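# Move the green block into the blue tray

## Task

Place the green block inside the blue tray; entering the tray's area, normally off-limits to robots, is permitted here. The task fails if the robot topples or finishes leaning, or if anything is knocked or moved out of the work area.

## Robot and tools

Robot: a Rainbow Robotics RB-Y1 on a two-wheel differential base with two rear casters. It cannot drive sideways. The base is 0.58 m wide, extends 0.10 m ahead of the drive axle and 0.57 m behind it, and sweeps a 0.58 m radius when turning in place. On top sit a folding leg and torso, a head camera, and two 7-joint arms with parallel grippers. Each wrist has a camera case sticking out sideways that can strike objects.

Frames: the base frame has its origin on the floor under the midpoint of the drive axle, x forward, y left, z up, in metres. The chest, left_hand and right_hand readings are in this frame. A hand point sits between the finger pads, 0.03 m back from the tips. The fingers point along the hand's -z and close along its x. The odometry frame is the base frame as it stood at the start. base_odometry only counts wheel rotation, so slips and bumps make it wrong. Heading is in rad, positive to the left.

Tool move performs one action. Possible actions: base and/or joints (optionally with min_time_s or contact_limits); target alone or with min_time_s; or contact_limits alone. A move with no action just reports state and images.
- base: one object {x_m_s, turn_rad_s, for_s}. These are velocities held for for_s seconds, not a destination. x_m_s is forward speed in m/s (0, or 0.005 to 1.5 in magnitude; negative reverses). turn_rad_s is left-positive yaw rate (0, or 0.02 to 1.509 in magnitude). for_s runs 0.1 to 5 s. Omitted velocities are 0. Acceleration is about 0.4 m/s² (0.5 rad/s² turning), so the distance covered is roughly speed times duration. The base does not stop on contact.
- joints: a single object keyed by joint name giving absolute angles in rad (grippers in m of opening). Keys: torso_squat_rad 0..1.2, torso_shift_rad -0.3..0.6, torso_pitch_rad -0.2..1.4 (positive bows forward), torso_yaw_rad -1.5..1.5 (left positive; lift both arms out at least 0.2 rad first). For left_ and right_ arms: shoulder_pitch ±2.356 (negative swings forward and up), shoulder_roll (left 0..3.141, right -3.141..0, outward lifts), shoulder_yaw ±2.094, elbow -2.617..0.01 (negative bends), forearm_roll ±3.141, wrist_pitch -1.57..1.919, hand_roll ±2.705, gripper_m 0..0.1. Also head_pan_rad ±0.523 and head_tilt_rad -0.35..1.57 (positive looks down). The torso also has combined limits: squat+shift ≤1.52; squat-shift+pitch ≤1.57; shift+0.5·pitch-0.4·squat ≤0.7; shift+0.3·pitch-0.5·squat ≤0.39.
- target: a single hand's absolute pose, {side: "left"|"right", x, y, z in m in the base frame (-3 to 3), quat_wxyz as the hand lines print it}. It is converted once into joint angles, so the hand follows an arc; break long moves into short steps. It is rejected if any earlier motion is still running.
- min_time_s 0.1..8: the shortest duration for the arm, head and torso motions. Short values can speed up the torso enough to tip the robot.
- contact_limits: {left_gripper_m, right_gripper_m} sets gripper current in mA, 200 to 672.5. It starts at 672.5 and persists until changed.
- cameras: a list drawn from head_camera, left_wrist_camera, right_wrist_camera, all. blocking: true (the default) waits until everything is still; false returns after about 0.5 s.

wait {seconds 0..10, cameras} lets time run and returns the state. stop {cameras} brakes all running motions. zoom_image {camera, region [x0,y0,x1,y1] px, at most 504 square} enlarges part of the latest image. read_manual gives only licence text. finished_scene ends the scene, and the goal must then hold without the robot's help.

A typical order: look with the head camera, drive toward the block, lower or bend the torso, open the gripper, bring the hand over the block with target, close the gripper to at least 0.005 m less than the block's width, lift, carry it to the tray, lower it, open, withdraw, stand back up, then finish.

Results: move reads "done", or the worst status among the motions. Hand statuses are reached (within 10 mm and 2°), short, or refused plus a reason. Joint words: off_target (stopped away from the goal and may still be pushing), time_out, contact_stop (torso only), limit_stop_at_<name> (a self-collision guard or limit; nothing is pushing), not_followed (an arm-collision check held the command back), torque_fault, limit_stop_at_motor_heat. A time_out or contact_stop stops that whole group (torso, or one arm). When a move is refused or an unrequested stop appears, the later calls in that reply do not run. A gripper gripping an object reports off_target or done, and both are fine. lidar_m gives 12 distances in 30° sectors going counter-clockwise from straight ahead, taken 0.23 m above the floor, with "-" meaning nothing seen. motor_effort is wheel load in %, with the peak in brackets; a reading above about 30 at rest suggests pushing against something. wheel_motors_off=1 means the wheels shut off for 2 s after stalling. Wrist force and torque are raw values with offsets. The torque lines follow joint_positions order, and external torques estimate outside push.

Avoid: driving fast into furniture, or letting the body snag under a table edge while the wheels keep pushing, since either can tip the robot. Avoid quick bends or stops while bowed forward or with arms reaching out, especially under load. Keep the arms from striking or pressing each other, grippers and cameras included; about 0.5 rad of outward shoulder roll keeps them apart. Do not push so hard on anything that a joint reaches its load limit (shoulders 61.6 N m, elbows 31.6, wrist joints 22), since that causes a 10 s fault. Do not hold stretched poses long enough to overheat motors. Do not drop the block from a height, knock things out of the work area, or leave the robot tilted at the end.

Each tool is called after "Request:" in YAML: its name, and indented under it one key for each argument.

## Session

Request:
move:

Scene clock: 0.00 s.
Joint torques (N m): no reading
External joint torques (N m): no reading
Motor temperatures (°C): left_arm=[31 34 34 32 35 36 37] | right_arm=[34 34 29 33 37 33 35]
Wrist force (N): no reading
Wrist torque (N m): no reading
Wrist force, peak (N): no reading
base_odometry: x=+0.000 y=+0.000 heading=+0.000
lidar_m: 3.04 2.79 2.65 1.90 1.75 2.33 2.35 2.31 2.47 2.50 1.99 2.59
base_status: not commanded
joint_positions: torso_squat_rad=+0.350 torso_shift_rad=+0.000 torso_pitch_rad=+0.000 torso_yaw_rad=+0.000 left_shoulder_pitch_rad=-0.047 left_shoulder_roll_rad=+0.022 left_shoulder_yaw_rad=+0.021 left_elbow_rad=-0.133 left_forearm_roll_rad=-0.011 left_wrist_pitch_rad=-0.049 left_hand_roll_rad=+0.014 left_gripper_m=+0.101 right_shoulder_pitch_rad=-0.020 right_shoulder_roll_rad=-0.027 right_shoulder_yaw_rad=+0.035 right_elbow_rad=-0.114 right_forearm_roll_rad=+0.036 right_wrist_pitch_rad=+0.048 right_hand_roll_rad=+0.006 right_gripper_m=+0.100 head_pan_rad=+0.000 head_tilt_rad=+0.400
joint_status: not commanded
wheel_motors_off: 0
motor_effort: left_wheel=+0 right_wheel=+2
chest: x=-0.2280 y=-0.0002 z=+1.2475 quat_wxyz=(+1.000, +0.000, +0.000, +0.000) (m; base frame)
left_hand: x=-0.1178 y=+0.2361 z=+0.5713 quat_wxyz=(+0.993, +0.010, -0.114, +0.003) (m; base frame)
right_hand: x=-0.1692 y=-0.2396 z=+0.5649 quat_wxyz=(+0.998, -0.015, -0.042, +0.042) (m; base frame)
pictures: head_camera, left_wrist_camera, right_wrist_camera
Images, in order (width x height): head_camera 896x504, left_wrist_camera 644x364, right_wrist_camera 644x364.

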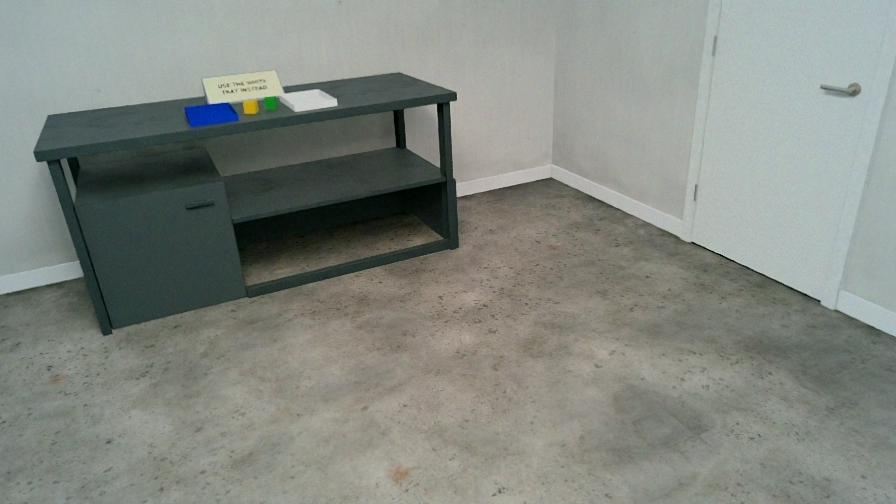

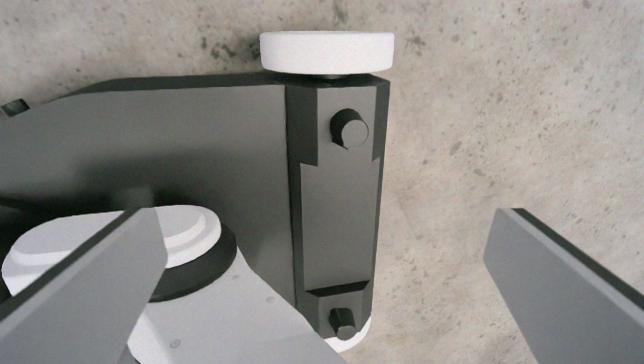

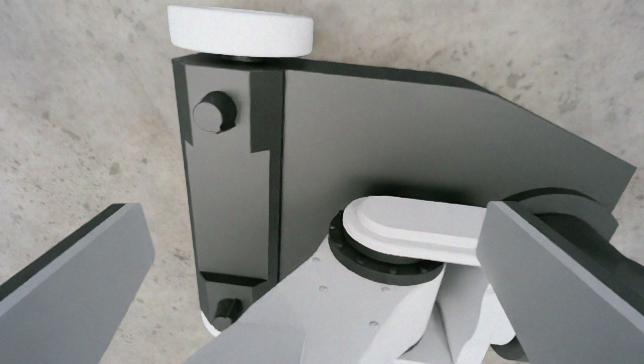

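Request:
zoom_image:
  camera: "head_camera"
  region: [170, 60, 350, 140]

Scaled by 2.800 from the camera's 896x504 image, which has a finer 1280x720 frame.

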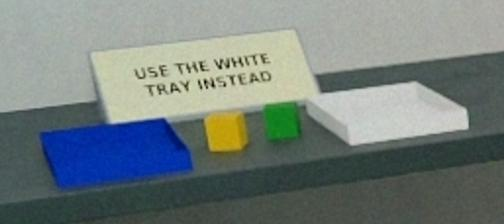

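Request:
move:
  base: {"turn_rad_s":0.2,"for_s":0.46667}
  joints: {"head_tilt_rad":0.6}

Request:
move:
  base: {"x_m_s":0.8,"for_s":2.9}

Request:
move:
  base: {"turn_rad_s":0.5,"for_s":0.97}
  cameras: ["head_camera"]

Scene clock: 5.10 s.
Joint torques (N m): left_arm=[-3.24 0.99 0.4 -0.8 0.12 -0.34 0.22] | right_arm=[-1.96 -0.8 -0.8 -0.45 0.07 -0.49 0.08]
External joint torques (N m): left_arm=[-0.34 0.2 0.36 0.02 0.11 0.2 0.23] | right_arm=[-0.05 0.45 -0.77 -0.38 0.04 -0.27 0.07]
Wrist force (N): left_arm=[-5.0 -3.8 -9.6] | right_arm=[1.9 -4.1 -6.8]
Wrist torque (N m): left_arm=[0.19 -0.44 -0.16] | right_arm=[0.50 -0.20 -0.15]
Wrist force, peak (N): left_arm=[-5.5 -4.6 -10.3] | right_arm=[2.0 -4.2 -6.9]
move: done
base_odometry: x=+0.000 y=+0.000 heading=+0.092
lidar_m: 3.06 2.80 2.65 1.89 1.76 2.41 2.33 2.32 2.56 2.46 1.99 2.70
base_status: done (sent for 0.47 of 0.47 s)
joint_positions: torso_squat_rad=+0.350 torso_shift_rad=+0.000 torso_pitch_rad=+0.000 torso_yaw_rad=+0.000 left_shoulder_pitch_rad=-0.047 left_shoulder_roll_rad=+0.022 left_shoulder_yaw_rad=+0.021 left_elbow_rad=-0.133 left_forearm_roll_rad=-0.011 left_wrist_pitch_rad=-0.049 left_hand_roll_rad=+0.014 left_gripper_m=+0.101 right_shoulder_pitch_rad=-0.020 right_shoulder_roll_rad=-0.027 right_shoulder_yaw_rad=+0.035 right_elbow_rad=-0.114 right_forearm_roll_rad=+0.036 right_wrist_pitch_rad=+0.048 right_hand_roll_rad=+0.006 right_gripper_m=+0.100 head_pan_rad=+0.000 head_tilt_rad=+0.600
joint_status: all done
wheel_motors_off: 0
motor_effort: left_wheel=-6(19) right_wheel=+9(29)
chest: x=-0.2280 y=-0.0002 z=+1.2475 quat_wxyz=(+1.000, +0.000, +0.000, +0.000) (m; base frame)
left_hand: x=-0.1178 y=+0.2361 z=+0.5713 quat_wxyz=(+0.993, +0.010, -0.114, +0.003) (m; base frame)
right_hand: x=-0.1692 y=-0.2396 z=+0.5649 quat_wxyz=(+0.998, -0.015, -0.042, +0.042) (m; base frame)
pictures: none

Scene clock: 10.23 s.
Joint torques (N m): left_arm=[-3.33 0.47 -0.36 -0.82 0.18 -0.89 -0.21] | right_arm=[-1.4 -0.81 -0.79 0.04 0.05 -0.36 0.03]
External joint torques (N m): left_arm=[-0.43 -0.32 -0.39 -0.01 0.17 -0.36 -0.2] | right_arm=[0.51 0.44 -0.76 0.11 0.02 -0.13 0.03]
Wrist force (N): left_arm=[-5.7 -4.3 -9.8] | right_arm=[2.1 -4.1 -6.6]
Wrist torque (N m): left_arm=[0.27 -0.54 -0.17] | right_arm=[0.50 -0.17 -0.14]
Wrist force, peak (N): left_arm=[-6.1 -4.0 -10.1] | right_arm=[2.3 -4.1 -7.0]
move: done
base_odometry: x=+2.310 y=+0.214 heading=+0.092
lidar_m: 0.81 1.28 0.89 1.09 2.59 3.00 4.53 4.01 1.92 1.62 1.60 0.74
base_status: done (sent for 2.9 of 2.9 s)
joint_positions: torso_squat_rad=+0.350 torso_shift_rad=+0.000 torso_pitch_rad=+0.000 torso_yaw_rad=+0.000 left_shoulder_pitch_rad=-0.047 left_shoulder_roll_rad=+0.022 left_shoulder_yaw_rad=+0.021 left_elbow_rad=-0.133 left_forearm_roll_rad=-0.011 left_wrist_pitch_rad=-0.049 left_hand_roll_rad=+0.014 left_gripper_m=+0.101 right_shoulder_pitch_rad=-0.020 right_shoulder_roll_rad=-0.027 right_shoulder_yaw_rad=+0.035 right_elbow_rad=-0.114 right_forearm_roll_rad=+0.036 right_wrist_pitch_rad=+0.048 right_hand_roll_rad=+0.006 right_gripper_m=+0.100 head_pan_rad=+0.000 head_tilt_rad=+0.600
joint_status: not commanded
wheel_motors_off: 0
motor_effort: left_wheel=-1(27) right_wheel=+3(41)
chest: x=-0.2279 y=-0.0002 z=+1.2475 quat_wxyz=(+1.000, +0.000, +0.000, +0.000) (m; base frame)
left_hand: x=-0.1177 y=+0.2361 z=+0.5713 quat_wxyz=(+0.993, +0.010, -0.114, +0.003) (m; base frame)
right_hand: x=-0.1690 y=-0.2395 z=+0.5649 quat_wxyz=(+0.998, -0.015, -0.042, +0.042) (m; base frame)
pictures: none

Scene clock: 12.63 s.
Joint torques (N m): left_arm=[-3.32 0.62 -0.14 -0.9 0.08 -0.86 -0.03] | right_arm=[-1.44 -0.6 -0.55 -0.14 0.03 -0.49 0.07]
External joint torques (N m): left_arm=[-0.41 -0.17 -0.18 -0.09 0.07 -0.32 -0.02] | right_arm=[0.48 0.64 -0.51 -0.07 0 -0.27 0.07]
Wrist force (N): left_arm=[-5.3 -3.8 -9.6] | right_arm=[2.0 -3.9 -6.7]
Wrist torque (N m): left_arm=[0.22 -0.46 -0.15] | right_arm=[0.48 -0.19 -0.15]
Wrist force, peak (N): left_arm=[-5.6 -3.6 -10.6] | right_arm=[2.2 -4.2 -6.8]
move: done
base_odometry: x=+2.310 y=+0.213 heading=+0.559
lidar_m: 1.27 0.89 1.02 2.60 3.01 4.57 4.49 1.92 1.63 1.60 0.77 0.75
base_status: done (sent for 0.97 of 0.97 s)
joint_positions: torso_squat_rad=+0.350 torso_shift_rad=+0.000 torso_pitch_rad=+0.000 torso_yaw_rad=+0.000 left_shoulder_pitch_rad=-0.047 left_shoulder_roll_rad=+0.022 left_shoulder_yaw_rad=+0.021 left_elbow_rad=-0.133 left_forearm_roll_rad=-0.011 left_wrist_pitch_rad=-0.049 left_hand_roll_rad=+0.014 left_gripper_m=+0.101 right_shoulder_pitch_rad=-0.020 right_shoulder_roll_rad=-0.027 right_shoulder_yaw_rad=+0.035 right_elbow_rad=-0.114 right_forearm_roll_rad=+0.036 right_wrist_pitch_rad=+0.048 right_hand_roll_rad=+0.006 right_gripper_m=+0.100 head_pan_rad=+0.000 head_tilt_rad=+0.600
joint_status: not commanded
wheel_motors_off: 0
motor_effort: left_wheel=+5(42) right_wheel=+19(40)
chest: x=-0.2279 y=-0.0002 z=+1.2475 quat_wxyz=(+1.000, +0.000, +0.000, +0.000) (m; base frame)
left_hand: x=-0.1177 y=+0.2361 z=+0.5713 quat_wxyz=(+0.993, +0.010, -0.114, +0.003) (m; base frame)
right_hand: x=-0.1691 y=-0.2396 z=+0.5649 quat_wxyz=(+0.998, -0.015, -0.042, +0.042) (m; base frame)
pictures: head_camera
Images, in order (width x height): head_camera 896x504.

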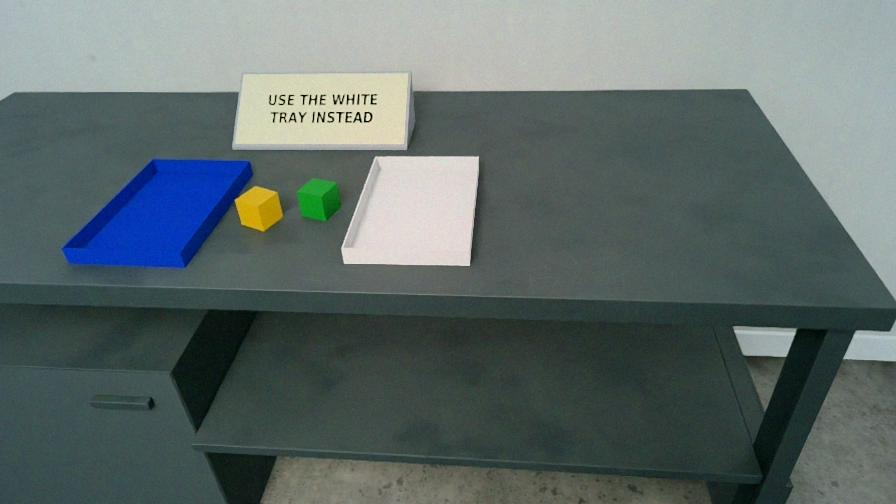

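Request:
move:
  joints: {"torso_pitch_rad":0.6,"left_shoulder_roll_rad":0.25,"left_elbow_rad":-1.9,"left_shoulder_pitch_rad":0.5,"right_shoulder_pitch_rad":-0.5,"right_shoulder_roll_rad":-0.15,"head_tilt_rad":0.5}
  min_time_s: 1.5

Request:
move:
  target: {"side":"left","x":0.33,"y":0.25,"z":1.13,"quat_wxyz":[1,0,0,0]}
  cameras: ["head_camera"]

Scene clock: 18.40 s.
Joint torques (N m): left_arm=[7.52 4.02 2.91 -7.1 0.21 -1.5 -0.2] | right_arm=[1.78 -3.33 -1.08 1.17 0 -0.13 0.14]
External joint torques (N m): left_arm=[-0.87 0.2 -0.22 -0.65 0.14 -0.05 -0.16] | right_arm=[-0.46 -0.27 -0.89 -0.33 0 -0.2 0.14]
Wrist force (N): left_arm=[-8.1 -5.3 -8.5] | right_arm=[3.0 -3.8 -6.6]
Wrist torque (N m): left_arm=[0.32 -0.62 -0.13] | right_arm=[0.52 -0.11 -0.14]
Wrist force, peak (N): left_arm=[-8.5 -6.0 -8.4] | right_arm=[3.0 -3.9 -6.9]
move: done
base_odometry: x=+2.310 y=+0.213 heading=+0.559
lidar_m: 1.28 0.89 1.01 2.60 3.01 4.56 4.50 1.91 1.63 1.59 0.76 0.74
base_status: not commanded
joint_positions: torso_squat_rad=+0.350 torso_shift_rad=+0.000 torso_pitch_rad=+0.600 torso_yaw_rad=+0.000 left_shoulder_pitch_rad=+0.500 left_shoulder_roll_rad=+0.250 left_shoulder_yaw_rad=+0.021 left_elbow_rad=-1.900 left_forearm_roll_rad=-0.011 left_wrist_pitch_rad=-0.049 left_hand_roll_rad=+0.014 left_gripper_m=+0.101 right_shoulder_pitch_rad=-0.500 right_shoulder_roll_rad=-0.150 right_shoulder_yaw_rad=+0.035 right_elbow_rad=-0.114 right_forearm_roll_rad=+0.036 right_wrist_pitch_rad=+0.048 right_hand_roll_rad=+0.006 right_gripper_m=+0.100 head_pan_rad=+0.000 head_tilt_rad=+0.500
joint_status: all done
wheel_motors_off: 0
motor_effort: left_wheel=+4(11) right_wheel=+18(22)
chest: x=-0.0532 y=-0.0002 z=+1.1934 quat_wxyz=(+0.955, +0.000, +0.296, +0.000) (m; base frame)
left_hand: x=+0.1063 y=+0.3397 z=+0.7706 quat_wxyz=(+0.900, +0.097, -0.413, -0.097) (m; base frame)
right_hand: x=-0.0462 y=-0.2945 z=+0.4988 quat_wxyz=(+0.991, -0.045, +0.027, +0.125) (m; base frame)
pictures: none

Scene clock: 20.87 s.
Joint torques (N m): left_arm=[-12.88 0.58 7.45 4.01 0.06 -0.21 -0.44] | right_arm=[1.79 -3.38 -1.17 1.15 0.05 -0.15 0.12]
External joint torques (N m): left_arm=[0.16 -1.82 -1.5 0.31 0.04 -0.15 -0.44] | right_arm=[-0.45 -0.31 -0.98 -0.34 0.05 -0.23 0.12]
Wrist force (N): left_arm=[-3.3 -3.7 -10.4] | right_arm=[2.9 -3.4 -6.8]
Wrist torque (N m): left_arm=[0.18 -0.30 -0.21] | right_arm=[0.47 -0.15 -0.15]
Wrist force, peak (N): left_arm=[-8.9 -6.0 -8.4] | right_arm=[2.9 -3.9 -6.9]
move: done
base_odometry: x=+2.310 y=+0.213 heading=+0.559
lidar_m: 1.28 0.89 1.01 2.61 3.01 4.57 4.50 1.93 1.64 1.60 0.75 0.75
base_status: not commanded
joint_positions: torso_squat_rad=+0.350 torso_shift_rad=+0.000 torso_pitch_rad=+0.600 torso_yaw_rad=+0.000 left_shoulder_pitch_rad=+0.365 left_shoulder_roll_rad=+2.245 left_shoulder_yaw_rad=+1.136 left_elbow_rad=-1.931 left_forearm_roll_rad=+2.004 left_wrist_pitch_rad=+1.443 left_hand_roll_rad=+0.844 left_gripper_m=+0.101 right_shoulder_pitch_rad=-0.500 right_shoulder_roll_rad=-0.150 right_shoulder_yaw_rad=+0.035 right_elbow_rad=-0.114 right_forearm_roll_rad=+0.036 right_wrist_pitch_rad=+0.048 right_hand_roll_rad=+0.006 right_gripper_m=+0.100 head_pan_rad=+0.000 head_tilt_rad=+0.500
joint_status: all done
wheel_motors_off: 0
motor_effort: left_wheel=+3(7) right_wheel=+17(19)
chest: x=-0.0532 y=-0.0002 z=+1.1934 quat_wxyz=(+0.955, +0.000, +0.296, +0.000) (m; base frame)
left_hand: x=+0.3300 y=+0.2499 z=+1.1301 quat_wxyz=(+1.000, +0.000, +0.000, +0.000) (m; base frame)
left_hand_status: reached (checked arc, planned for 1.6 s): 0 mm and 0.0 deg off.
right_hand: x=-0.0462 y=-0.2945 z=+0.4989 quat_wxyz=(+0.991, -0.045, +0.027, +0.125) (m; base frame)
pictures: head_camera
Images, in order (width x height): head_camera 896x504.

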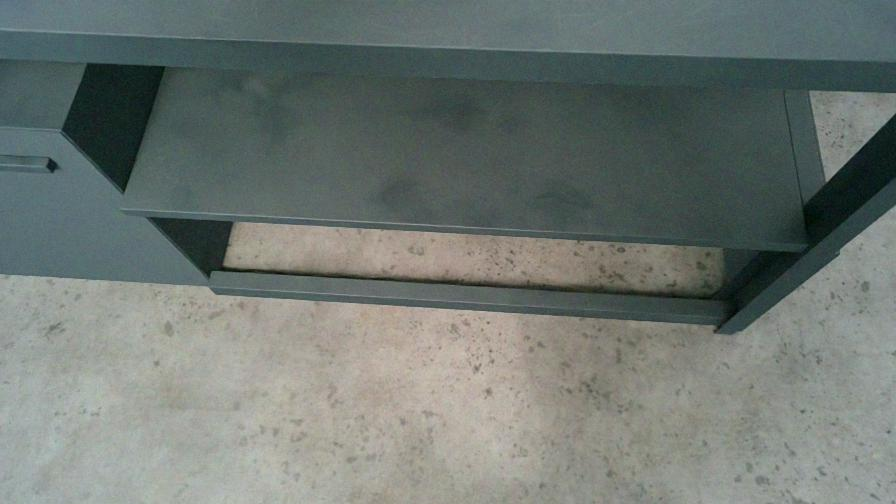

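Request:
move:
  base: {"x_m_s":0.3,"for_s":1.0}
  joints: {"head_tilt_rad":0.2,"head_pan_rad":0.2}
  cameras: ["head_camera","left_wrist_camera"]

Scene clock: 24.37 s.
Joint torques (N m): left_arm=[-12.82 1.93 8.07 3.8 0.14 -0.42 -0.3] | right_arm=[2.27 -3.4 -1.16 1.41 0.04 -0.09 0.08]
External joint torques (N m): left_arm=[0.22 -0.47 -0.88 0.1 0.11 -0.36 -0.3] | right_arm=[0.03 -0.33 -0.97 -0.08 0.04 -0.16 0.08]
Wrist force (N): left_arm=[-3.8 -3.8 -9.4] | right_arm=[2.7 -3.6 -6.4]
Wrist torque (N m): left_arm=[0.17 -0.36 -0.19] | right_arm=[0.49 -0.16 -0.15]
Wrist force, peak (N): left_arm=[-2.9 -4.2 -10.9] | right_arm=[3.3 -3.8 -6.8]
move: done
base_odometry: x=+2.564 y=+0.373 heading=+0.559
lidar_m: 0.98 0.75 0.67 2.57 2.85 4.77 4.66 2.15 1.64 1.65 0.57 0.84
base_status: done (sent for 1 of 1 s)
joint_positions: torso_squat_rad=+0.350 torso_shift_rad=+0.000 torso_pitch_rad=+0.600 torso_yaw_rad=+0.000 left_shoulder_pitch_rad=+0.366 left_shoulder_roll_rad=+2.245 left_shoulder_yaw_rad=+1.136 left_elbow_rad=-1.931 left_forearm_roll_rad=+2.004 left_wrist_pitch_rad=+1.443 left_hand_roll_rad=+0.844 left_gripper_m=+0.101 right_shoulder_pitch_rad=-0.500 right_shoulder_roll_rad=-0.150 right_shoulder_yaw_rad=+0.035 right_elbow_rad=-0.114 right_forearm_roll_rad=+0.036 right_wrist_pitch_rad=+0.048 right_hand_roll_rad=+0.006 right_gripper_m=+0.100 head_pan_rad=+0.200 head_tilt_rad=+0.200
joint_status: all done
wheel_motors_off: 0
motor_effort: left_wheel=+6(34) right_wheel=-6(36)
chest: x=-0.0532 y=-0.0002 z=+1.1934 quat_wxyz=(+0.955, +0.000, +0.296, +0.000) (m; base frame)
left_hand: x=+0.3299 y=+0.2500 z=+1.1301 quat_wxyz=(+1.000, +0.000, +0.000, +0.000) (m; base frame)
right_hand: x=-0.0460 y=-0.2945 z=+0.4988 quat_wxyz=(+0.991, -0.045, +0.027, +0.125) (m; base frame)
pictures: head_camera, left_wrist_camera
Images, in order (width x height): head_camera 896x504, left_wrist_camera 644x364.

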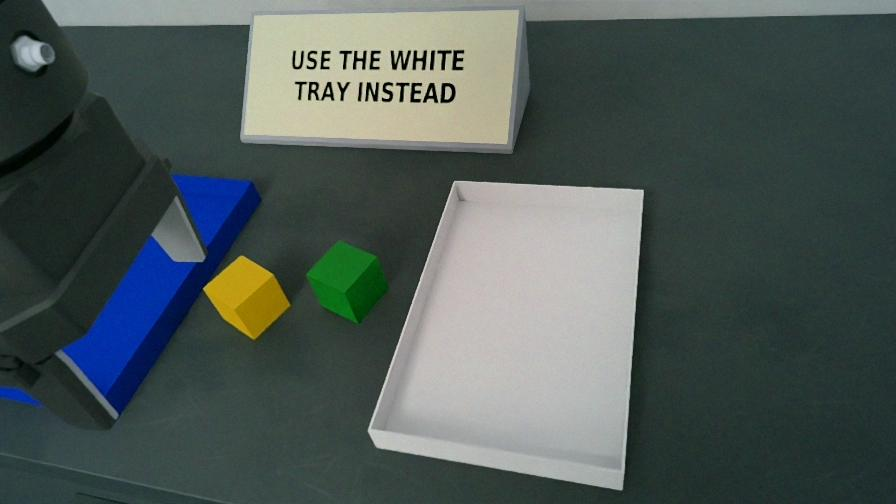

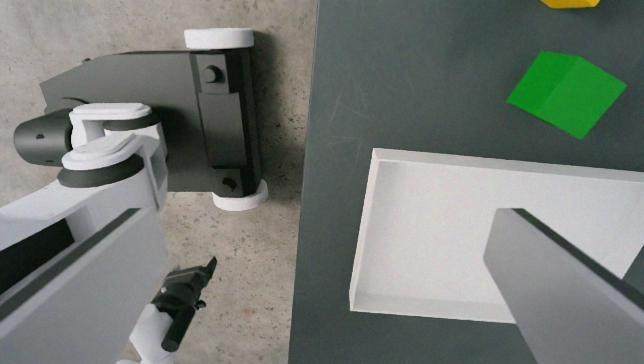

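Request:
move:
  base: {"x_m_s":0.2,"for_s":1.0}
  joints: {"head_pan_rad":0.3,"head_tilt_rad":0.4}
  cameras: ["head_camera","left_wrist_camera"]

Scene clock: 28.90 s.
Joint torques (N m): left_arm=[-13.31 2.05 8.26 4.17 0.08 -0.49 -0.22] | right_arm=[2.35 -3.34 -1.12 1.26 -0.02 -0.08 0.06]
External joint torques (N m): left_arm=[-0.27 -0.35 -0.69 0.48 0.05 -0.42 -0.22] | right_arm=[0.1 -0.27 -0.93 -0.23 -0.02 -0.16 0.06]
Wrist force (N): left_arm=[-3.5 -4.2 -9.8] | right_arm=[2.8 -3.6 -6.7]
Wrist torque (N m): left_arm=[0.24 -0.34 -0.19] | right_arm=[0.50 -0.14 -0.14]
Wrist force, peak (N): left_arm=[-3.4 -4.3 -10.7] | right_arm=[3.7 -3.6 -7.0]
move: done
base_odometry: x=+2.734 y=+0.479 heading=+0.560
lidar_m: 0.77 0.72 0.57 0.94 2.93 4.73 4.70 2.17 1.71 0.52 0.57 0.79
base_status: done (sent for 1 of 1 s)
joint_positions: torso_squat_rad=+0.350 torso_shift_rad=+0.000 torso_pitch_rad=+0.600 torso_yaw_rad=+0.000 left_shoulder_pitch_rad=+0.366 left_shoulder_roll_rad=+2.245 left_shoulder_yaw_rad=+1.136 left_elbow_rad=-1.931 left_forearm_roll_rad=+2.004 left_wrist_pitch_rad=+1.443 left_hand_roll_rad=+0.844 left_gripper_m=+0.101 right_shoulder_pitch_rad=-0.500 right_shoulder_roll_rad=-0.150 right_shoulder_yaw_rad=+0.035 right_elbow_rad=-0.114 right_forearm_roll_rad=+0.036 right_wrist_pitch_rad=+0.048 right_hand_roll_rad=+0.006 right_gripper_m=+0.100 head_pan_rad=+0.300 head_tilt_rad=+0.400
joint_status: all done
wheel_motors_off: 0
motor_effort: left_wheel=+4(24) right_wheel=-6(14)
chest: x=-0.0533 y=-0.0002 z=+1.1934 quat_wxyz=(+0.955, +0.000, +0.296, +0.000) (m; base frame)
left_hand: x=+0.3299 y=+0.2500 z=+1.1300 quat_wxyz=(+1.000, +0.000, +0.000, +0.000) (m; base frame)
right_hand: x=-0.0461 y=-0.2945 z=+0.4989 quat_wxyz=(+0.991, -0.045, +0.027, +0.125) (m; base frame)
pictures: head_camera, left_wrist_camera
Images, in order (width x height): head_camera 896x504, left_wrist_camera 644x364.

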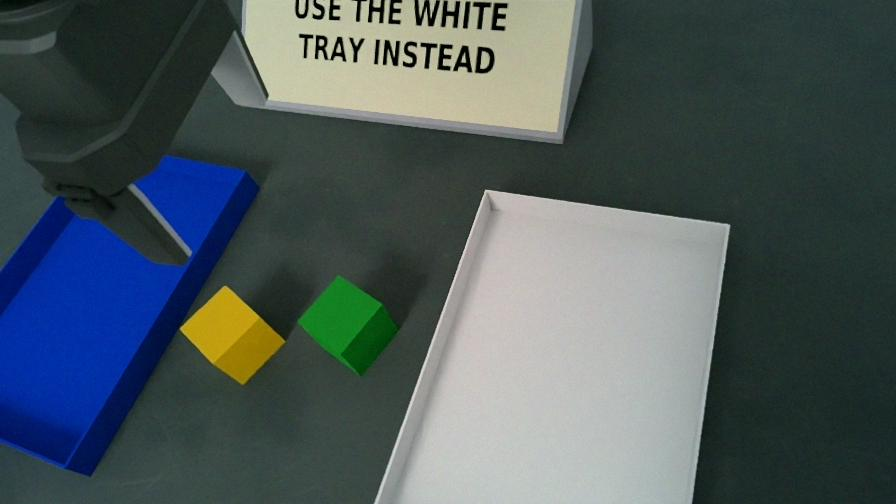

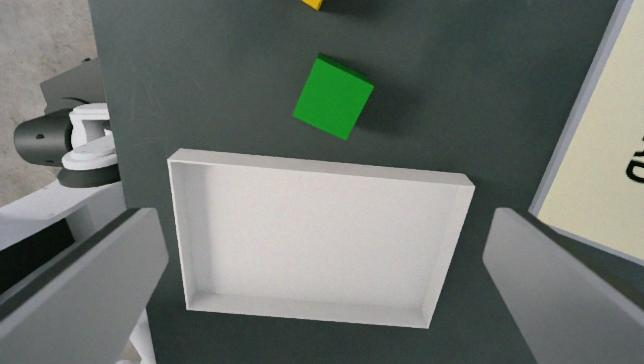

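Request:
move:
  target: {"side":"left","x":0.341,"y":0.247,"z":1.0,"quat_wxyz":[0.972,0,0,-0.2335]}
  cameras: ["head_camera","left_wrist_camera"]

Scene clock: 31.63 s.
Joint torques (N m): left_arm=[-16.13 -2.39 8.81 2.13 0.09 0.02 -0.09] | right_arm=[2.08 -3.31 -0.82 1.25 -0.07 -0.07 0.13]
External joint torques (N m): left_arm=[-1.4 -1.02 0.33 -0.22 0.07 0.1 -0.09] | right_arm=[-0.17 -0.24 -0.63 -0.24 -0.07 -0.14 0.13]
Wrist force (N): left_arm=[-3.7 -3.6 -9.9] | right_arm=[2.8 -3.6 -6.6]
Wrist torque (N m): left_arm=[0.17 -0.36 -0.14] | right_arm=[0.50 -0.15 -0.14]
Wrist force, peak (N): left_arm=[-3.8 -5.4 -11.7] | right_arm=[2.9 -3.7 -6.9]
move: done
base_odometry: x=+2.734 y=+0.479 heading=+0.560
lidar_m: 0.78 0.74 0.58 0.94 2.92 4.72 4.71 2.17 1.71 0.51 0.59 0.79
base_status: not commanded
joint_positions: torso_squat_rad=+0.350 torso_shift_rad=+0.000 torso_pitch_rad=+0.600 torso_yaw_rad=+0.000 left_shoulder_pitch_rad=+0.660 left_shoulder_roll_rad=+2.375 left_shoulder_yaw_rad=+1.021 left_elbow_rad=-1.945 left_forearm_roll_rad=+1.809 left_wrist_pitch_rad=+1.057 left_hand_roll_rad=+0.431 left_gripper_m=+0.101 right_shoulder_pitch_rad=-0.500 right_shoulder_roll_rad=-0.150 right_shoulder_yaw_rad=+0.035 right_elbow_rad=-0.114 right_forearm_roll_rad=+0.036 right_wrist_pitch_rad=+0.048 right_hand_roll_rad=+0.006 right_gripper_m=+0.100 head_pan_rad=+0.300 head_tilt_rad=+0.400
joint_status: all done
wheel_motors_off: 0
motor_effort: left_wheel=+7(8) right_wheel=-6(8)
chest: x=-0.0533 y=-0.0002 z=+1.1934 quat_wxyz=(+0.955, +0.000, +0.296, +0.000) (m; base frame)
left_hand: x=+0.3409 y=+0.2471 z=+0.9999 quat_wxyz=(+0.972, +0.000, +0.000, -0.234) (m; base frame)
left_hand_status: reached (checked arc, planned for 0.6 s): 0 mm and 0.0 deg off.
right_hand: x=-0.0461 y=-0.2945 z=+0.4989 quat_wxyz=(+0.991, -0.045, +0.027, +0.125) (m; base frame)
pictures: head_camera, left_wrist_camera
Images, in order (width x height): head_camera 896x504, left_wrist_camera 644x364.

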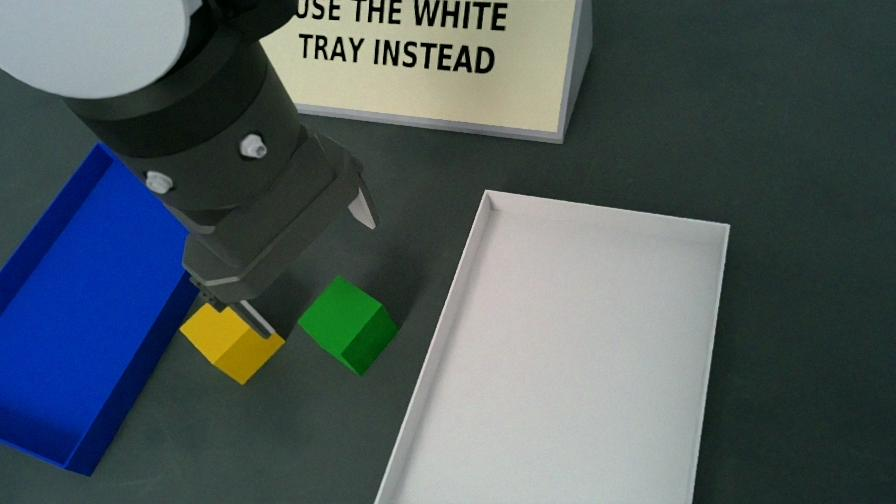

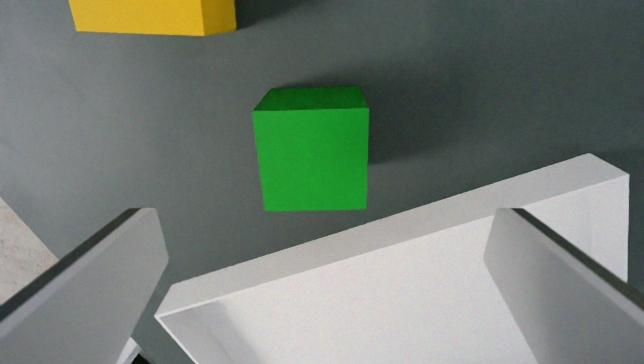

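Request:
move:
  target: {"side":"left","x":0.339,"y":0.247,"z":0.95,"quat_wxyz":[0.972,0,0,-0.2335]}
  cameras: ["head_camera","left_wrist_camera"]

Scene clock: 33.73 s.
Joint torques (N m): left_arm=[-15.72 -2.6 7.7 2.1 0.34 0.03 -0.02] | right_arm=[2.23 -3.07 -1.18 1.2 -0.09 -0.12 0.14]
External joint torques (N m): left_arm=[-0.48 0.18 -0.22 0.3 0.32 0.11 -0.02] | right_arm=[-0.02 0 -0.99 -0.29 -0.09 -0.2 0.14]
Wrist force (N): left_arm=[-3.6 -4.1 -9.8] | right_arm=[3.0 -3.6 -6.6]
Wrist torque (N m): left_arm=[0.27 -0.35 -0.19] | right_arm=[0.49 -0.13 -0.14]
Wrist force, peak (N): left_arm=[-3.5 -4.4 -11.4] | right_arm=[3.1 -3.8 -6.8]
move: done
base_odometry: x=+2.734 y=+0.479 heading=+0.560
lidar_m: 0.78 0.73 0.58 0.93 2.93 4.73 4.70 2.17 1.71 0.51 0.59 0.79
base_status: not commanded
joint_positions: torso_squat_rad=+0.350 torso_shift_rad=+0.000 torso_pitch_rad=+0.600 torso_yaw_rad=+0.000 left_shoulder_pitch_rad=+0.774 left_shoulder_roll_rad=+2.447 left_shoulder_yaw_rad=+0.981 left_elbow_rad=-1.919 left_forearm_roll_rad=+1.729 left_wrist_pitch_rad=+0.917 left_hand_roll_rad=+0.475 left_gripper_m=+0.101 right_shoulder_pitch_rad=-0.500 right_shoulder_roll_rad=-0.150 right_shoulder_yaw_rad=+0.035 right_elbow_rad=-0.114 right_forearm_roll_rad=+0.036 right_wrist_pitch_rad=+0.048 right_hand_roll_rad=+0.006 right_gripper_m=+0.100 head_pan_rad=+0.300 head_tilt_rad=+0.400
joint_status: all done
wheel_motors_off: 0
motor_effort: left_wheel=+5(7) right_wheel=-6(8)
chest: x=-0.0533 y=-0.0002 z=+1.1934 quat_wxyz=(+0.955, +0.000, +0.296, +0.000) (m; base frame)
left_hand: x=+0.3385 y=+0.2470 z=+0.9502 quat_wxyz=(+0.972, +0.000, +0.000, -0.234) (m; base frame)
left_hand_status: reached (checked arc, planned for 0.4 s): 1 mm and 0.0 deg off.
right_hand: x=-0.0461 y=-0.2945 z=+0.4989 quat_wxyz=(+0.991, -0.045, +0.027, +0.125) (m; base frame)
pictures: head_camera, left_wrist_camera
Images, in order (width x height): head_camera 896x504, left_wrist_camera 644x364.

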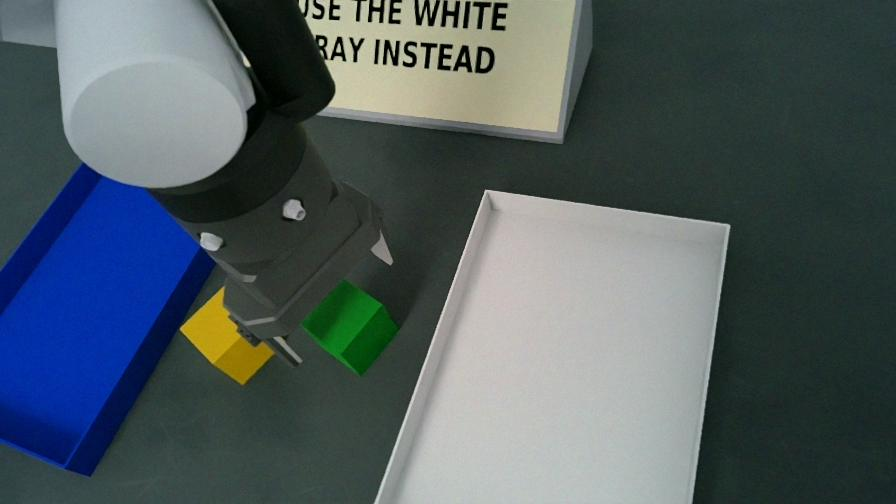

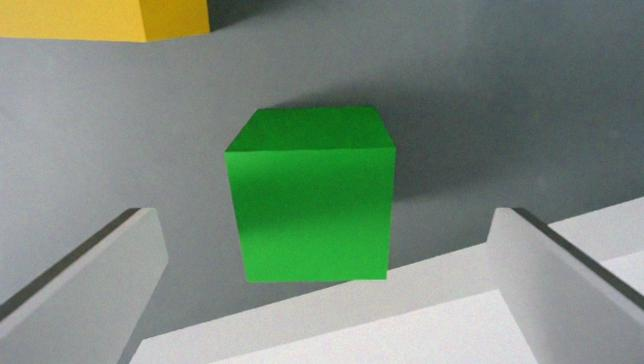

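Request:
move:
  target: {"side":"left","x":0.338,"y":0.248,"z":0.903,"quat_wxyz":[0.972,0,0,-0.2335]}

Request:
move:
  joints: {"left_gripper_m":0.03}
  cameras: ["left_wrist_camera"]

Request:
move:
  target: {"side":"left","x":0.338,"y":0.28,"z":1.02,"quat_wxyz":[0.972,0,0,-0.2335]}
  cameras: ["head_camera","left_wrist_camera"]

Scene clock: 35.53 s.
Joint torques (N m): left_arm=[-16.49 -4.91 6.98 1.81 0.36 0.11 0.16] | right_arm=[1.99 -3.19 -0.85 1.15 0.02 -0.07 0.15]
External joint torques (N m): left_arm=[-0.69 -0.78 -0.3 0.39 0.34 0.19 0.16] | right_arm=[-0.26 -0.12 -0.66 -0.35 0.02 -0.15 0.15]
Wrist force (N): left_arm=[-3.3 -4.3 -10.2] | right_arm=[2.9 -3.5 -6.7]
Wrist torque (N m): left_arm=[0.28 -0.33 -0.19] | right_arm=[0.47 -0.15 -0.14]
Wrist force, peak (N): left_arm=[-3.6 -4.9 -11.3] | right_arm=[3.0 -3.8 -6.9]
move: done
base_odometry: x=+2.734 y=+0.479 heading=+0.560
lidar_m: 0.77 0.72 0.58 0.94 2.93 4.72 4.70 2.18 1.70 0.50 0.58 0.78
base_status: not commanded
joint_positions: torso_squat_rad=+0.350 torso_shift_rad=+0.000 torso_pitch_rad=+0.600 torso_yaw_rad=+0.000 left_shoulder_pitch_rad=+0.888 left_shoulder_roll_rad=+2.532 left_shoulder_yaw_rad=+0.952 left_elbow_rad=-1.856 left_forearm_roll_rad=+1.663 left_wrist_pitch_rad=+0.795 left_hand_roll_rad=+0.511 left_gripper_m=+0.101 right_shoulder_pitch_rad=-0.500 right_shoulder_roll_rad=-0.150 right_shoulder_yaw_rad=+0.035 right_elbow_rad=-0.114 right_forearm_roll_rad=+0.036 right_wrist_pitch_rad=+0.048 right_hand_roll_rad=+0.006 right_gripper_m=+0.100 head_pan_rad=+0.300 head_tilt_rad=+0.400
joint_status: all done
wheel_motors_off: 0
motor_effort: left_wheel=+6(8) right_wheel=-6(8)
chest: x=-0.0533 y=-0.0002 z=+1.1934 quat_wxyz=(+0.955, +0.000, +0.296, +0.000) (m; base frame)
left_hand: x=+0.3376 y=+0.2479 z=+0.9033 quat_wxyz=(+0.972, +0.000, +0.000, -0.234) (m; base frame)
left_hand_status: reached (checked arc, planned for 0.4 s): 0 mm and 0.0 deg off.
right_hand: x=-0.0461 y=-0.2945 z=+0.4989 quat_wxyz=(+0.991, -0.045, +0.027, +0.125) (m; base frame)
pictures: none

Scene clock: 36.87 s.
Joint torques (N m): left_arm=[-16.49 -4.84 6.76 1.87 0.23 0.04 0.01] | right_arm=[2.04 -3.36 -1.24 1.31 -0.01 -0.12 0.02]
External joint torques (N m): left_arm=[-0.69 -0.7 -0.52 0.46 0.21 0.12 0.01] | right_arm=[-0.21 -0.29 -1.05 -0.18 -0.01 -0.2 0.02]
Wrist force (N): left_arm=[-4.1 -4.3 -8.1] | right_arm=[2.9 -3.7 -6.8]
Wrist torque (N m): left_arm=[0.25 -0.40 -0.23] | right_arm=[0.49 -0.14 -0.14]
Wrist force, peak (N): left_arm=[-3.2 -4.3 -10.7] | right_arm=[2.7 -3.9 -6.9]
move: off_target
base_odometry: x=+2.734 y=+0.479 heading=+0.560
lidar_m: 0.78 0.73 0.58 0.93 2.92 4.74 4.71 2.18 1.70 0.51 0.58 0.79
base_status: not commanded
joint_positions: torso_squat_rad=+0.350 torso_shift_rad=+0.000 torso_pitch_rad=+0.600 torso_yaw_rad=+0.000 left_shoulder_pitch_rad=+0.888 left_shoulder_roll_rad=+2.532 left_shoulder_yaw_rad=+0.952 left_elbow_rad=-1.856 left_forearm_roll_rad=+1.663 left_wrist_pitch_rad=+0.795 left_hand_roll_rad=+0.511 left_gripper_m=+0.051 right_shoulder_pitch_rad=-0.500 right_shoulder_roll_rad=-0.150 right_shoulder_yaw_rad=+0.035 right_elbow_rad=-0.114 right_forearm_roll_rad=+0.036 right_wrist_pitch_rad=+0.048 right_hand_roll_rad=+0.006 right_gripper_m=+0.100 head_pan_rad=+0.300 head_tilt_rad=+0.400
joint_status: left_gripper_m off_target (ended at +0.051, target +0.030)
wheel_motors_off: 0
motor_effort: left_wheel=+6(8) right_wheel=-7(7)
chest: x=-0.0533 y=-0.0002 z=+1.1934 quat_wxyz=(+0.955, +0.000, +0.296, +0.000) (m; base frame)
left_hand: x=+0.3376 y=+0.2479 z=+0.9033 quat_wxyz=(+0.972, +0.000, +0.000, -0.234) (m; base frame)
right_hand: x=-0.0461 y=-0.2945 z=+0.4989 quat_wxyz=(+0.991, -0.045, +0.027, +0.125) (m; base frame)
pictures: left_wrist_camera
Images, in order (width x height): left_wrist_camera 644x364.

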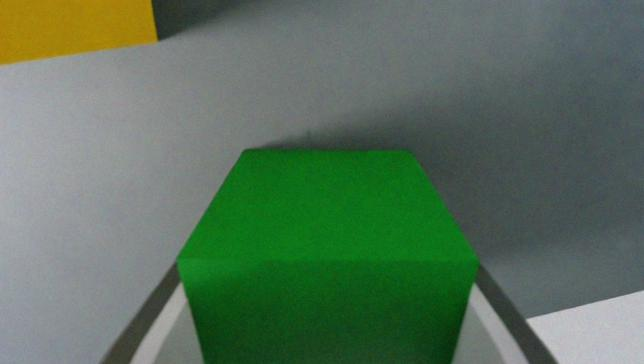

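Scene clock: 38.47 s.
Joint torques (N m): left_arm=[-13.35 0.06 8.86 2.05 0.19 -0.12 0.14] | right_arm=[1.81 -3.07 -1.05 0.89 -0.02 0.02 0.1]
External joint torques (N m): left_arm=[0.22 -0.02 0.11 -0.46 0.18 -0.03 0.14] | right_arm=[-0.43 0.01 -0.86 -0.6 -0.02 -0.05 0.1]
Wrist force (N): left_arm=[-3.4 -3.9 -11.0] | right_arm=[2.8 -3.9 -6.8]
Wrist torque (N m): left_arm=[0.25 -0.34 -0.13] | right_arm=[0.51 -0.15 -0.15]
Wrist force, peak (N): left_arm=[-3.3 -5.0 -12.3] | right_arm=[2.9 -4.1 -6.9]
move: done
base_odometry: x=+2.734 y=+0.479 heading=+0.560
lidar_m: 0.78 0.73 0.57 0.93 2.92 4.72 4.71 2.17 1.70 0.51 0.58 0.79
base_status: not commanded
joint_positions: torso_squat_rad=+0.350 torso_shift_rad=+0.000 torso_pitch_rad=+0.600 torso_yaw_rad=+0.000 left_shoulder_pitch_rad=+0.601 left_shoulder_roll_rad=+2.259 left_shoulder_yaw_rad=+1.002 left_elbow_rad=-1.944 left_forearm_roll_rad=+1.831 left_wrist_pitch_rad=+1.130 left_hand_roll_rad=+0.323 left_gripper_m=+0.051 right_shoulder_pitch_rad=-0.500 right_shoulder_roll_rad=-0.150 right_shoulder_yaw_rad=+0.035 right_elbow_rad=-0.114 right_forearm_roll_rad=+0.036 right_wrist_pitch_rad=+0.048 right_hand_roll_rad=+0.006 right_gripper_m=+0.100 head_pan_rad=+0.300 head_tilt_rad=+0.400
joint_status: all done
wheel_motors_off: 0
motor_effort: left_wheel=+6(8) right_wheel=-6(7)
chest: x=-0.0533 y=-0.0002 z=+1.1934 quat_wxyz=(+0.955, +0.000, +0.296, +0.000) (m; base frame)
left_hand: x=+0.3380 y=+0.2801 z=+1.0200 quat_wxyz=(+0.972, +0.000, +0.000, -0.233) (m; base frame)
left_hand_status: reached (checked arc, planned for 0.6 s): 0 mm and 0.0 deg off.
right_hand: x=-0.0461 y=-0.2945 z=+0.4989 quat_wxyz=(+0.991, -0.045, +0.027, +0.125) (m; base frame)
pictures: head_camera, left_wrist_camera
Images, in order (width x height): head_camera 896x504, left_wrist_camera 644x364.

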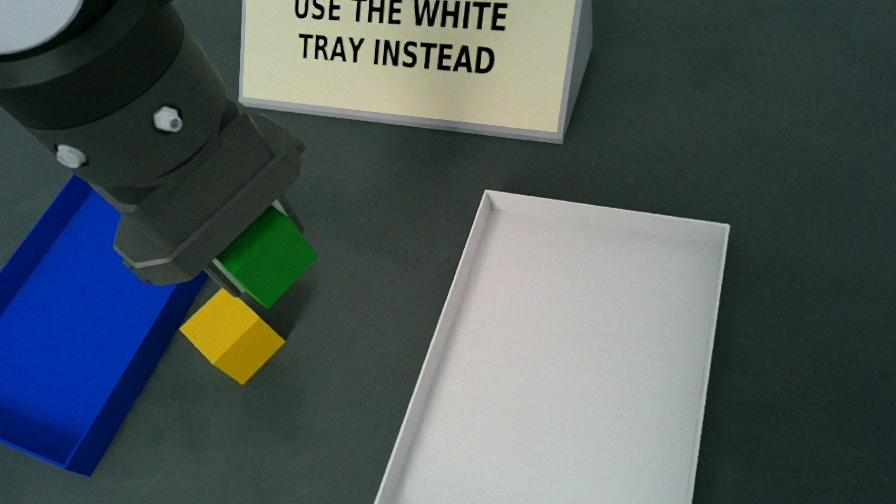

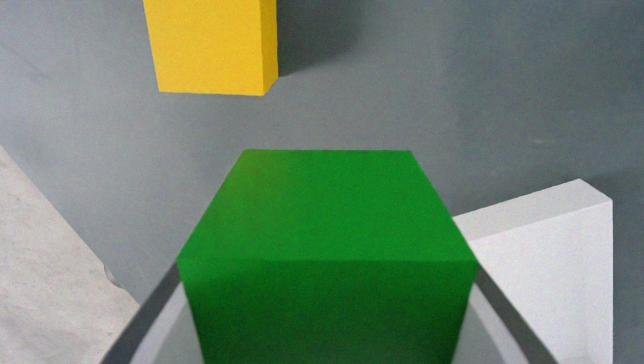

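Request:
move:
  target: {"side":"left","x":0.36,"y":0.52,"z":1.02,"quat_wxyz":[0.972,0,0,-0.2335]}
  min_time_s: 1.5
  cameras: ["head_camera","left_wrist_camera"]

Scene clock: 41.07 s.
Joint torques (N m): left_arm=[-12.2 0.39 7.2 4.82 0.22 -0.05 0.25] | right_arm=[1.85 -2.99 -0.86 1.04 0.09 -0.14 0.14]
External joint torques (N m): left_arm=[-0.51 0.21 -0.18 0.3 0.19 0.09 0.25] | right_arm=[-0.4 0.09 -0.67 -0.45 0.09 -0.22 0.15]
Wrist force (N): left_arm=[-3.5 -4.0 -11.5] | right_arm=[3.0 -3.7 -6.6]
Wrist torque (N m): left_arm=[0.22 -0.33 -0.13] | right_arm=[0.50 -0.13 -0.14]
Wrist force, peak (N): left_arm=[-4.4 -4.2 -11.8] | right_arm=[3.0 -3.9 -6.9]
move: done
base_odometry: x=+2.734 y=+0.479 heading=+0.560
lidar_m: 0.78 0.73 0.58 0.94 2.92 4.72 4.70 2.19 1.70 0.51 0.59 0.79
base_status: not commanded
joint_positions: torso_squat_rad=+0.350 torso_shift_rad=+0.000 torso_pitch_rad=+0.600 torso_yaw_rad=+0.000 left_shoulder_pitch_rad=+0.763 left_shoulder_roll_rad=+2.121 left_shoulder_yaw_rad=+0.884 left_elbow_rad=-1.199 left_forearm_roll_rad=+2.106 left_wrist_pitch_rad=+1.195 left_hand_roll_rad=-0.629 left_gripper_m=+0.051 right_shoulder_pitch_rad=-0.500 right_shoulder_roll_rad=-0.150 right_shoulder_yaw_rad=+0.035 right_elbow_rad=-0.114 right_forearm_roll_rad=+0.036 right_wrist_pitch_rad=+0.048 right_hand_roll_rad=+0.006 right_gripper_m=+0.100 head_pan_rad=+0.300 head_tilt_rad=+0.400
joint_status: all done
wheel_motors_off: 0
motor_effort: left_wheel=+4(8) right_wheel=-5(8)
chest: x=-0.0533 y=-0.0002 z=+1.1934 quat_wxyz=(+0.955, +0.000, +0.296, +0.000) (m; base frame)
left_hand: x=+0.3601 y=+0.5198 z=+1.0200 quat_wxyz=(+0.972, +0.001, -0.001, -0.234) (m; base frame)
left_hand_status: reached (checked arc, planned for 1.5 s): 0 mm and 0.2 deg off.
right_hand: x=-0.0461 y=-0.2945 z=+0.4989 quat_wxyz=(+0.991, -0.045, +0.027, +0.125) (m; base frame)
pictures: head_camera, left_wrist_camera
Images, in order (width x height): head_camera 896x504, left_wrist_camera 644x364.

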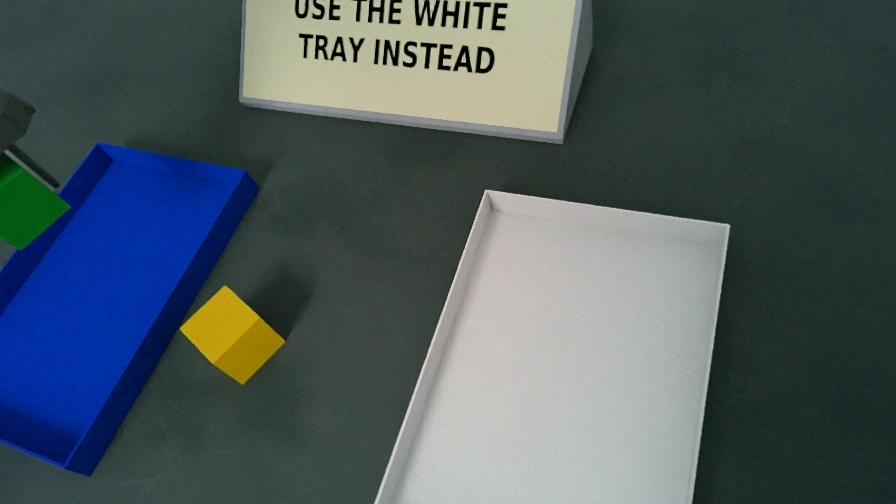

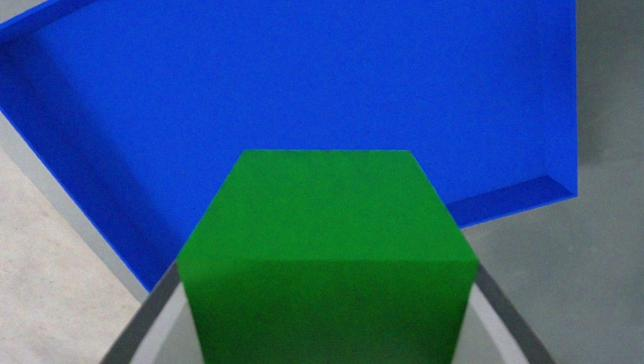

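Request:
move:
  target: {"side":"left","x":0.36,"y":0.525,"z":0.911,"quat_wxyz":[0.972,0,0,-0.2335]}
  min_time_s: 1.5
  cameras: ["left_wrist_camera"]

Scene clock: 43.67 s.
Joint torques (N m): left_arm=[-12.78 -7.84 2.89 6.63 0.2 -0.23 -0.16] | right_arm=[2.08 -3.04 -0.93 1 0 -0.11 0.14]
External joint torques (N m): left_arm=[0.39 -0.22 -1.67 0.91 0.17 -0.09 -0.16] | right_arm=[-0.17 0.03 -0.74 -0.5 0 -0.19 0.14]
Wrist force (N): left_arm=[-3.2 -4.4 -10.8] | right_arm=[3.0 -3.6 -6.6]
Wrist torque (N m): left_arm=[0.33 -0.28 -0.09] | right_arm=[0.49 -0.13 -0.14]
Wrist force, peak (N): left_arm=[-3.8 -4.6 -11.6] | right_arm=[2.9 -3.8 -6.9]
move: done
base_odometry: x=+2.734 y=+0.479 heading=+0.560
lidar_m: 0.77 0.73 0.59 0.93 2.92 4.73 4.70 2.18 1.71 0.51 0.57 0.79
base_status: not commanded
joint_positions: torso_squat_rad=+0.350 torso_shift_rad=+0.000 torso_pitch_rad=+0.600 torso_yaw_rad=+0.000 left_shoulder_pitch_rad=+1.133 left_shoulder_roll_rad=+2.329 left_shoulder_yaw_rad=+0.850 left_elbow_rad=-1.051 left_forearm_roll_rad=+2.403 left_wrist_pitch_rad=+0.886 left_hand_roll_rad=-0.794 left_gripper_m=+0.051 right_shoulder_pitch_rad=-0.500 right_shoulder_roll_rad=-0.150 right_shoulder_yaw_rad=+0.035 right_elbow_rad=-0.114 right_forearm_roll_rad=+0.036 right_wrist_pitch_rad=+0.048 right_hand_roll_rad=+0.006 right_gripper_m=+0.100 head_pan_rad=+0.300 head_tilt_rad=+0.400
joint_status: all done
wheel_motors_off: 0
motor_effort: left_wheel=+6(9) right_wheel=-7(8)
chest: x=-0.0533 y=-0.0002 z=+1.1934 quat_wxyz=(+0.955, +0.000, +0.296, +0.000) (m; base frame)
left_hand: x=+0.3601 y=+0.5245 z=+0.9111 quat_wxyz=(+0.972, +0.001, -0.001, -0.234) (m; base frame)
left_hand_status: reached (checked arc, planned for 1.5 s): 0 mm and 0.2 deg off.
right_hand: x=-0.0461 y=-0.2945 z=+0.4989 quat_wxyz=(+0.991, -0.045, +0.027, +0.125) (m; base frame)
pictures: left_wrist_camera
Images, in order (width x height): left_wrist_camera 644x364.

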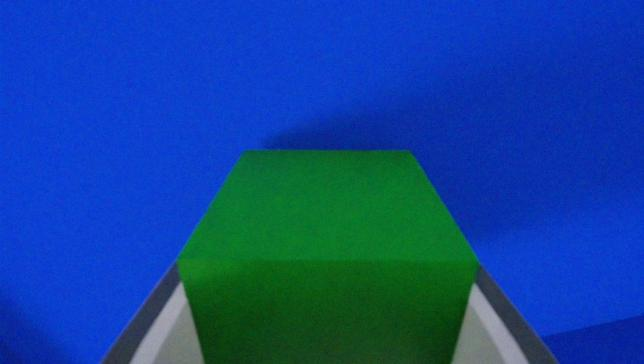

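Request:
move:
  target: {"side":"left","x":0.36,"y":0.525,"z":0.907,"quat_wxyz":[0.972,0,0,-0.2335]}

Request:
move:
  joints: {"left_gripper_m":0.085}

Request:
move:
  target: {"side":"left","x":0.36,"y":0.52,"z":1.03,"quat_wxyz":[0.972,0,0,-0.2335]}
  min_time_s: 1.2
  cameras: ["left_wrist_camera"]

Scene clock: 44.67 s.
Joint torques (N m): left_arm=[-12.94 -8.46 4.75 6.57 0.23 -0.38 -0.28] | right_arm=[1.89 -3.27 -0.83 1.13 0.03 -0.12 0.14]
External joint torques (N m): left_arm=[0.31 -0.45 0.33 0.8 0.19 -0.24 -0.28] | right_arm=[-0.36 -0.19 -0.64 -0.36 0.03 -0.19 0.14]
Wrist force (N): left_arm=[-3.6 -4.4 -11.1] | right_arm=[2.7 -3.6 -6.6]
Wrist torque (N m): left_arm=[0.30 -0.33 -0.13] | right_arm=[0.48 -0.15 -0.14]
Wrist force, peak (N): left_arm=[-3.9 -4.9 -11.6] | right_arm=[3.0 -4.0 -6.8]
move: done
base_odometry: x=+2.734 y=+0.479 heading=+0.560
lidar_m: 0.77 0.73 0.58 0.93 2.92 4.73 4.70 2.16 1.70 0.52 0.58 0.79
base_status: not commanded
joint_positions: torso_squat_rad=+0.350 torso_shift_rad=+0.000 torso_pitch_rad=+0.600 torso_yaw_rad=+0.000 left_shoulder_pitch_rad=+1.153 left_shoulder_roll_rad=+2.341 left_shoulder_yaw_rad=+0.855 left_elbow_rad=-1.035 left_forearm_roll_rad=+2.418 left_wrist_pitch_rad=+0.884 left_hand_roll_rad=-0.806 left_gripper_m=+0.051 right_shoulder_pitch_rad=-0.500 right_shoulder_roll_rad=-0.150 right_shoulder_yaw_rad=+0.035 right_elbow_rad=-0.114 right_forearm_roll_rad=+0.036 right_wrist_pitch_rad=+0.048 right_hand_roll_rad=+0.006 right_gripper_m=+0.100 head_pan_rad=+0.300 head_tilt_rad=+0.400
joint_status: all done
wheel_motors_off: 0
motor_effort: left_wheel=+5(8) right_wheel=-6(7)
chest: x=-0.0533 y=-0.0002 z=+1.1934 quat_wxyz=(+0.955, +0.000, +0.296, +0.000) (m; base frame)
left_hand: x=+0.3599 y=+0.5249 z=+0.9070 quat_wxyz=(+0.972, +0.000, +0.000, -0.234) (m; base frame)
left_hand_status: reached (checked arc, planned for 0.2 s): 0 mm and 0.0 deg off.
right_hand: x=-0.0461 y=-0.2945 z=+0.4989 quat_wxyz=(+0.991, -0.045, +0.027, +0.125) (m; base frame)
pictures: none

Scene clock: 45.53 s.
Joint torques (N m): left_arm=[-13.42 -8.47 4.82 6.68 0.1 -0.31 -0.08] | right_arm=[2.01 -3.35 -0.96 1.11 -0.07 -0.12 0.05]
External joint torques (N m): left_arm=[-0.17 -0.46 0.4 0.91 0.06 -0.17 -0.08] | right_arm=[-0.24 -0.28 -0.77 -0.38 -0.07 -0.19 0.05]
Wrist force (N): left_arm=[-3.5 -4.6 -10.2] | right_arm=[2.9 -3.7 -6.6]
Wrist torque (N m): left_arm=[0.31 -0.32 -0.08] | right_arm=[0.50 -0.15 -0.15]
Wrist force, peak (N): left_arm=[-3.4 -4.9 -11.1] | right_arm=[2.9 -3.7 -6.8]
move: done
base_odometry: x=+2.734 y=+0.479 heading=+0.560
lidar_m: 0.77 0.73 0.57 0.94 2.92 4.71 4.70 2.17 1.71 0.51 0.59 0.79
base_status: not commanded
joint_positions: torso_squat_rad=+0.350 torso_shift_rad=+0.000 torso_pitch_rad=+0.600 torso_yaw_rad=+0.000 left_shoulder_pitch_rad=+1.153 left_shoulder_roll_rad=+2.341 left_shoulder_yaw_rad=+0.855 left_elbow_rad=-1.035 left_forearm_roll_rad=+2.418 left_wrist_pitch_rad=+0.884 left_hand_roll_rad=-0.806 left_gripper_m=+0.085 right_shoulder_pitch_rad=-0.500 right_shoulder_roll_rad=-0.150 right_shoulder_yaw_rad=+0.035 right_elbow_rad=-0.114 right_forearm_roll_rad=+0.036 right_wrist_pitch_rad=+0.048 right_hand_roll_rad=+0.006 right_gripper_m=+0.100 head_pan_rad=+0.300 head_tilt_rad=+0.400
joint_status: all done
wheel_motors_off: 0
motor_effort: left_wheel=+6(8) right_wheel=-6(7)
chest: x=-0.0533 y=-0.0002 z=+1.1934 quat_wxyz=(+0.955, +0.000, +0.296, +0.000) (m; base frame)
left_hand: x=+0.3599 y=+0.5249 z=+0.9070 quat_wxyz=(+0.972, +0.000, +0.000, -0.234) (m; base frame)
right_hand: x=-0.0461 y=-0.2945 z=+0.4989 quat_wxyz=(+0.991, -0.045, +0.027, +0.125) (m; base frame)
pictures: none

Scene clock: 47.07 s.
Joint torques (N m): left_arm=[-12.67 0.43 7.64 3.82 0.11 -0.43 0.23] | right_arm=[2.15 -3.11 -0.98 1.25 0 -0.06 0.1]
External joint torques (N m): left_arm=[-1.02 -0.5 0.18 -0.66 0.07 -0.3 0.23] | right_arm=[-0.1 -0.03 -0.79 -0.24 0 -0.13 0.1]
Wrist force (N): left_arm=[-3.6 -4.0 -10.1] | right_arm=[2.9 -3.6 -6.5]
Wrist torque (N m): left_arm=[0.23 -0.34 -0.24] | right_arm=[0.50 -0.14 -0.13]
Wrist force, peak (N): left_arm=[-3.3 -4.4 -10.9] | right_arm=[2.9 -3.7 -6.8]
move: done
base_odometry: x=+2.734 y=+0.479 heading=+0.560
lidar_m: 0.77 0.73 0.59 0.93 2.91 4.71 4.71 2.18 1.71 0.51 0.59 0.79
base_status: not commanded
joint_positions: torso_squat_rad=+0.350 torso_shift_rad=+0.000 torso_pitch_rad=+0.600 torso_yaw_rad=+0.000 left_shoulder_pitch_rad=+0.727 left_shoulder_roll_rad=+2.116 left_shoulder_yaw_rad=+0.877 left_elbow_rad=-1.190 left_forearm_roll_rad=+2.100 left_wrist_pitch_rad=+1.230 left_hand_roll_rad=-0.632 left_gripper_m=+0.085 right_shoulder_pitch_rad=-0.500 right_shoulder_roll_rad=-0.150 right_shoulder_yaw_rad=+0.035 right_elbow_rad=-0.114 right_forearm_roll_rad=+0.036 right_wrist_pitch_rad=+0.048 right_hand_roll_rad=+0.006 right_gripper_m=+0.100 head_pan_rad=+0.300 head_tilt_rad=+0.400
joint_status: all done
wheel_motors_off: 0
motor_effort: left_wheel=+4(9) right_wheel=-7(8)
chest: x=-0.0533 y=-0.0002 z=+1.1934 quat_wxyz=(+0.955, +0.000, +0.296, +0.000) (m; base frame)
left_hand: x=+0.3601 y=+0.5201 z=+1.0299 quat_wxyz=(+0.972, -0.001, +0.000, -0.234) (m; base frame)
left_hand_status: reached (checked arc, planned for 1.2 s): 0 mm and 0.1 deg off.
right_hand: x=-0.0461 y=-0.2945 z=+0.4989 quat_wxyz=(+0.991, -0.045, +0.027, +0.125) (m; base frame)
pictures: left_wrist_camera
Images, in order (width x height): left_wrist_camera 644x364.

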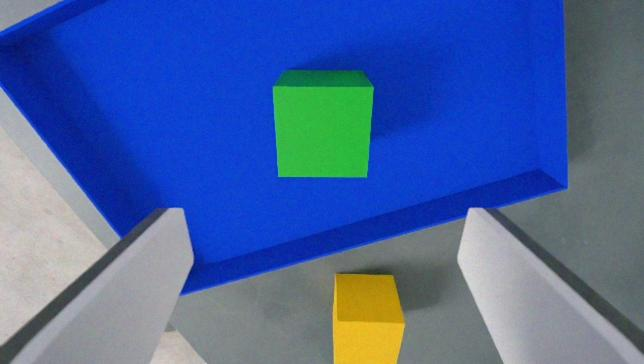

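Request:
finished_scene:

The scene is finished: the task was done.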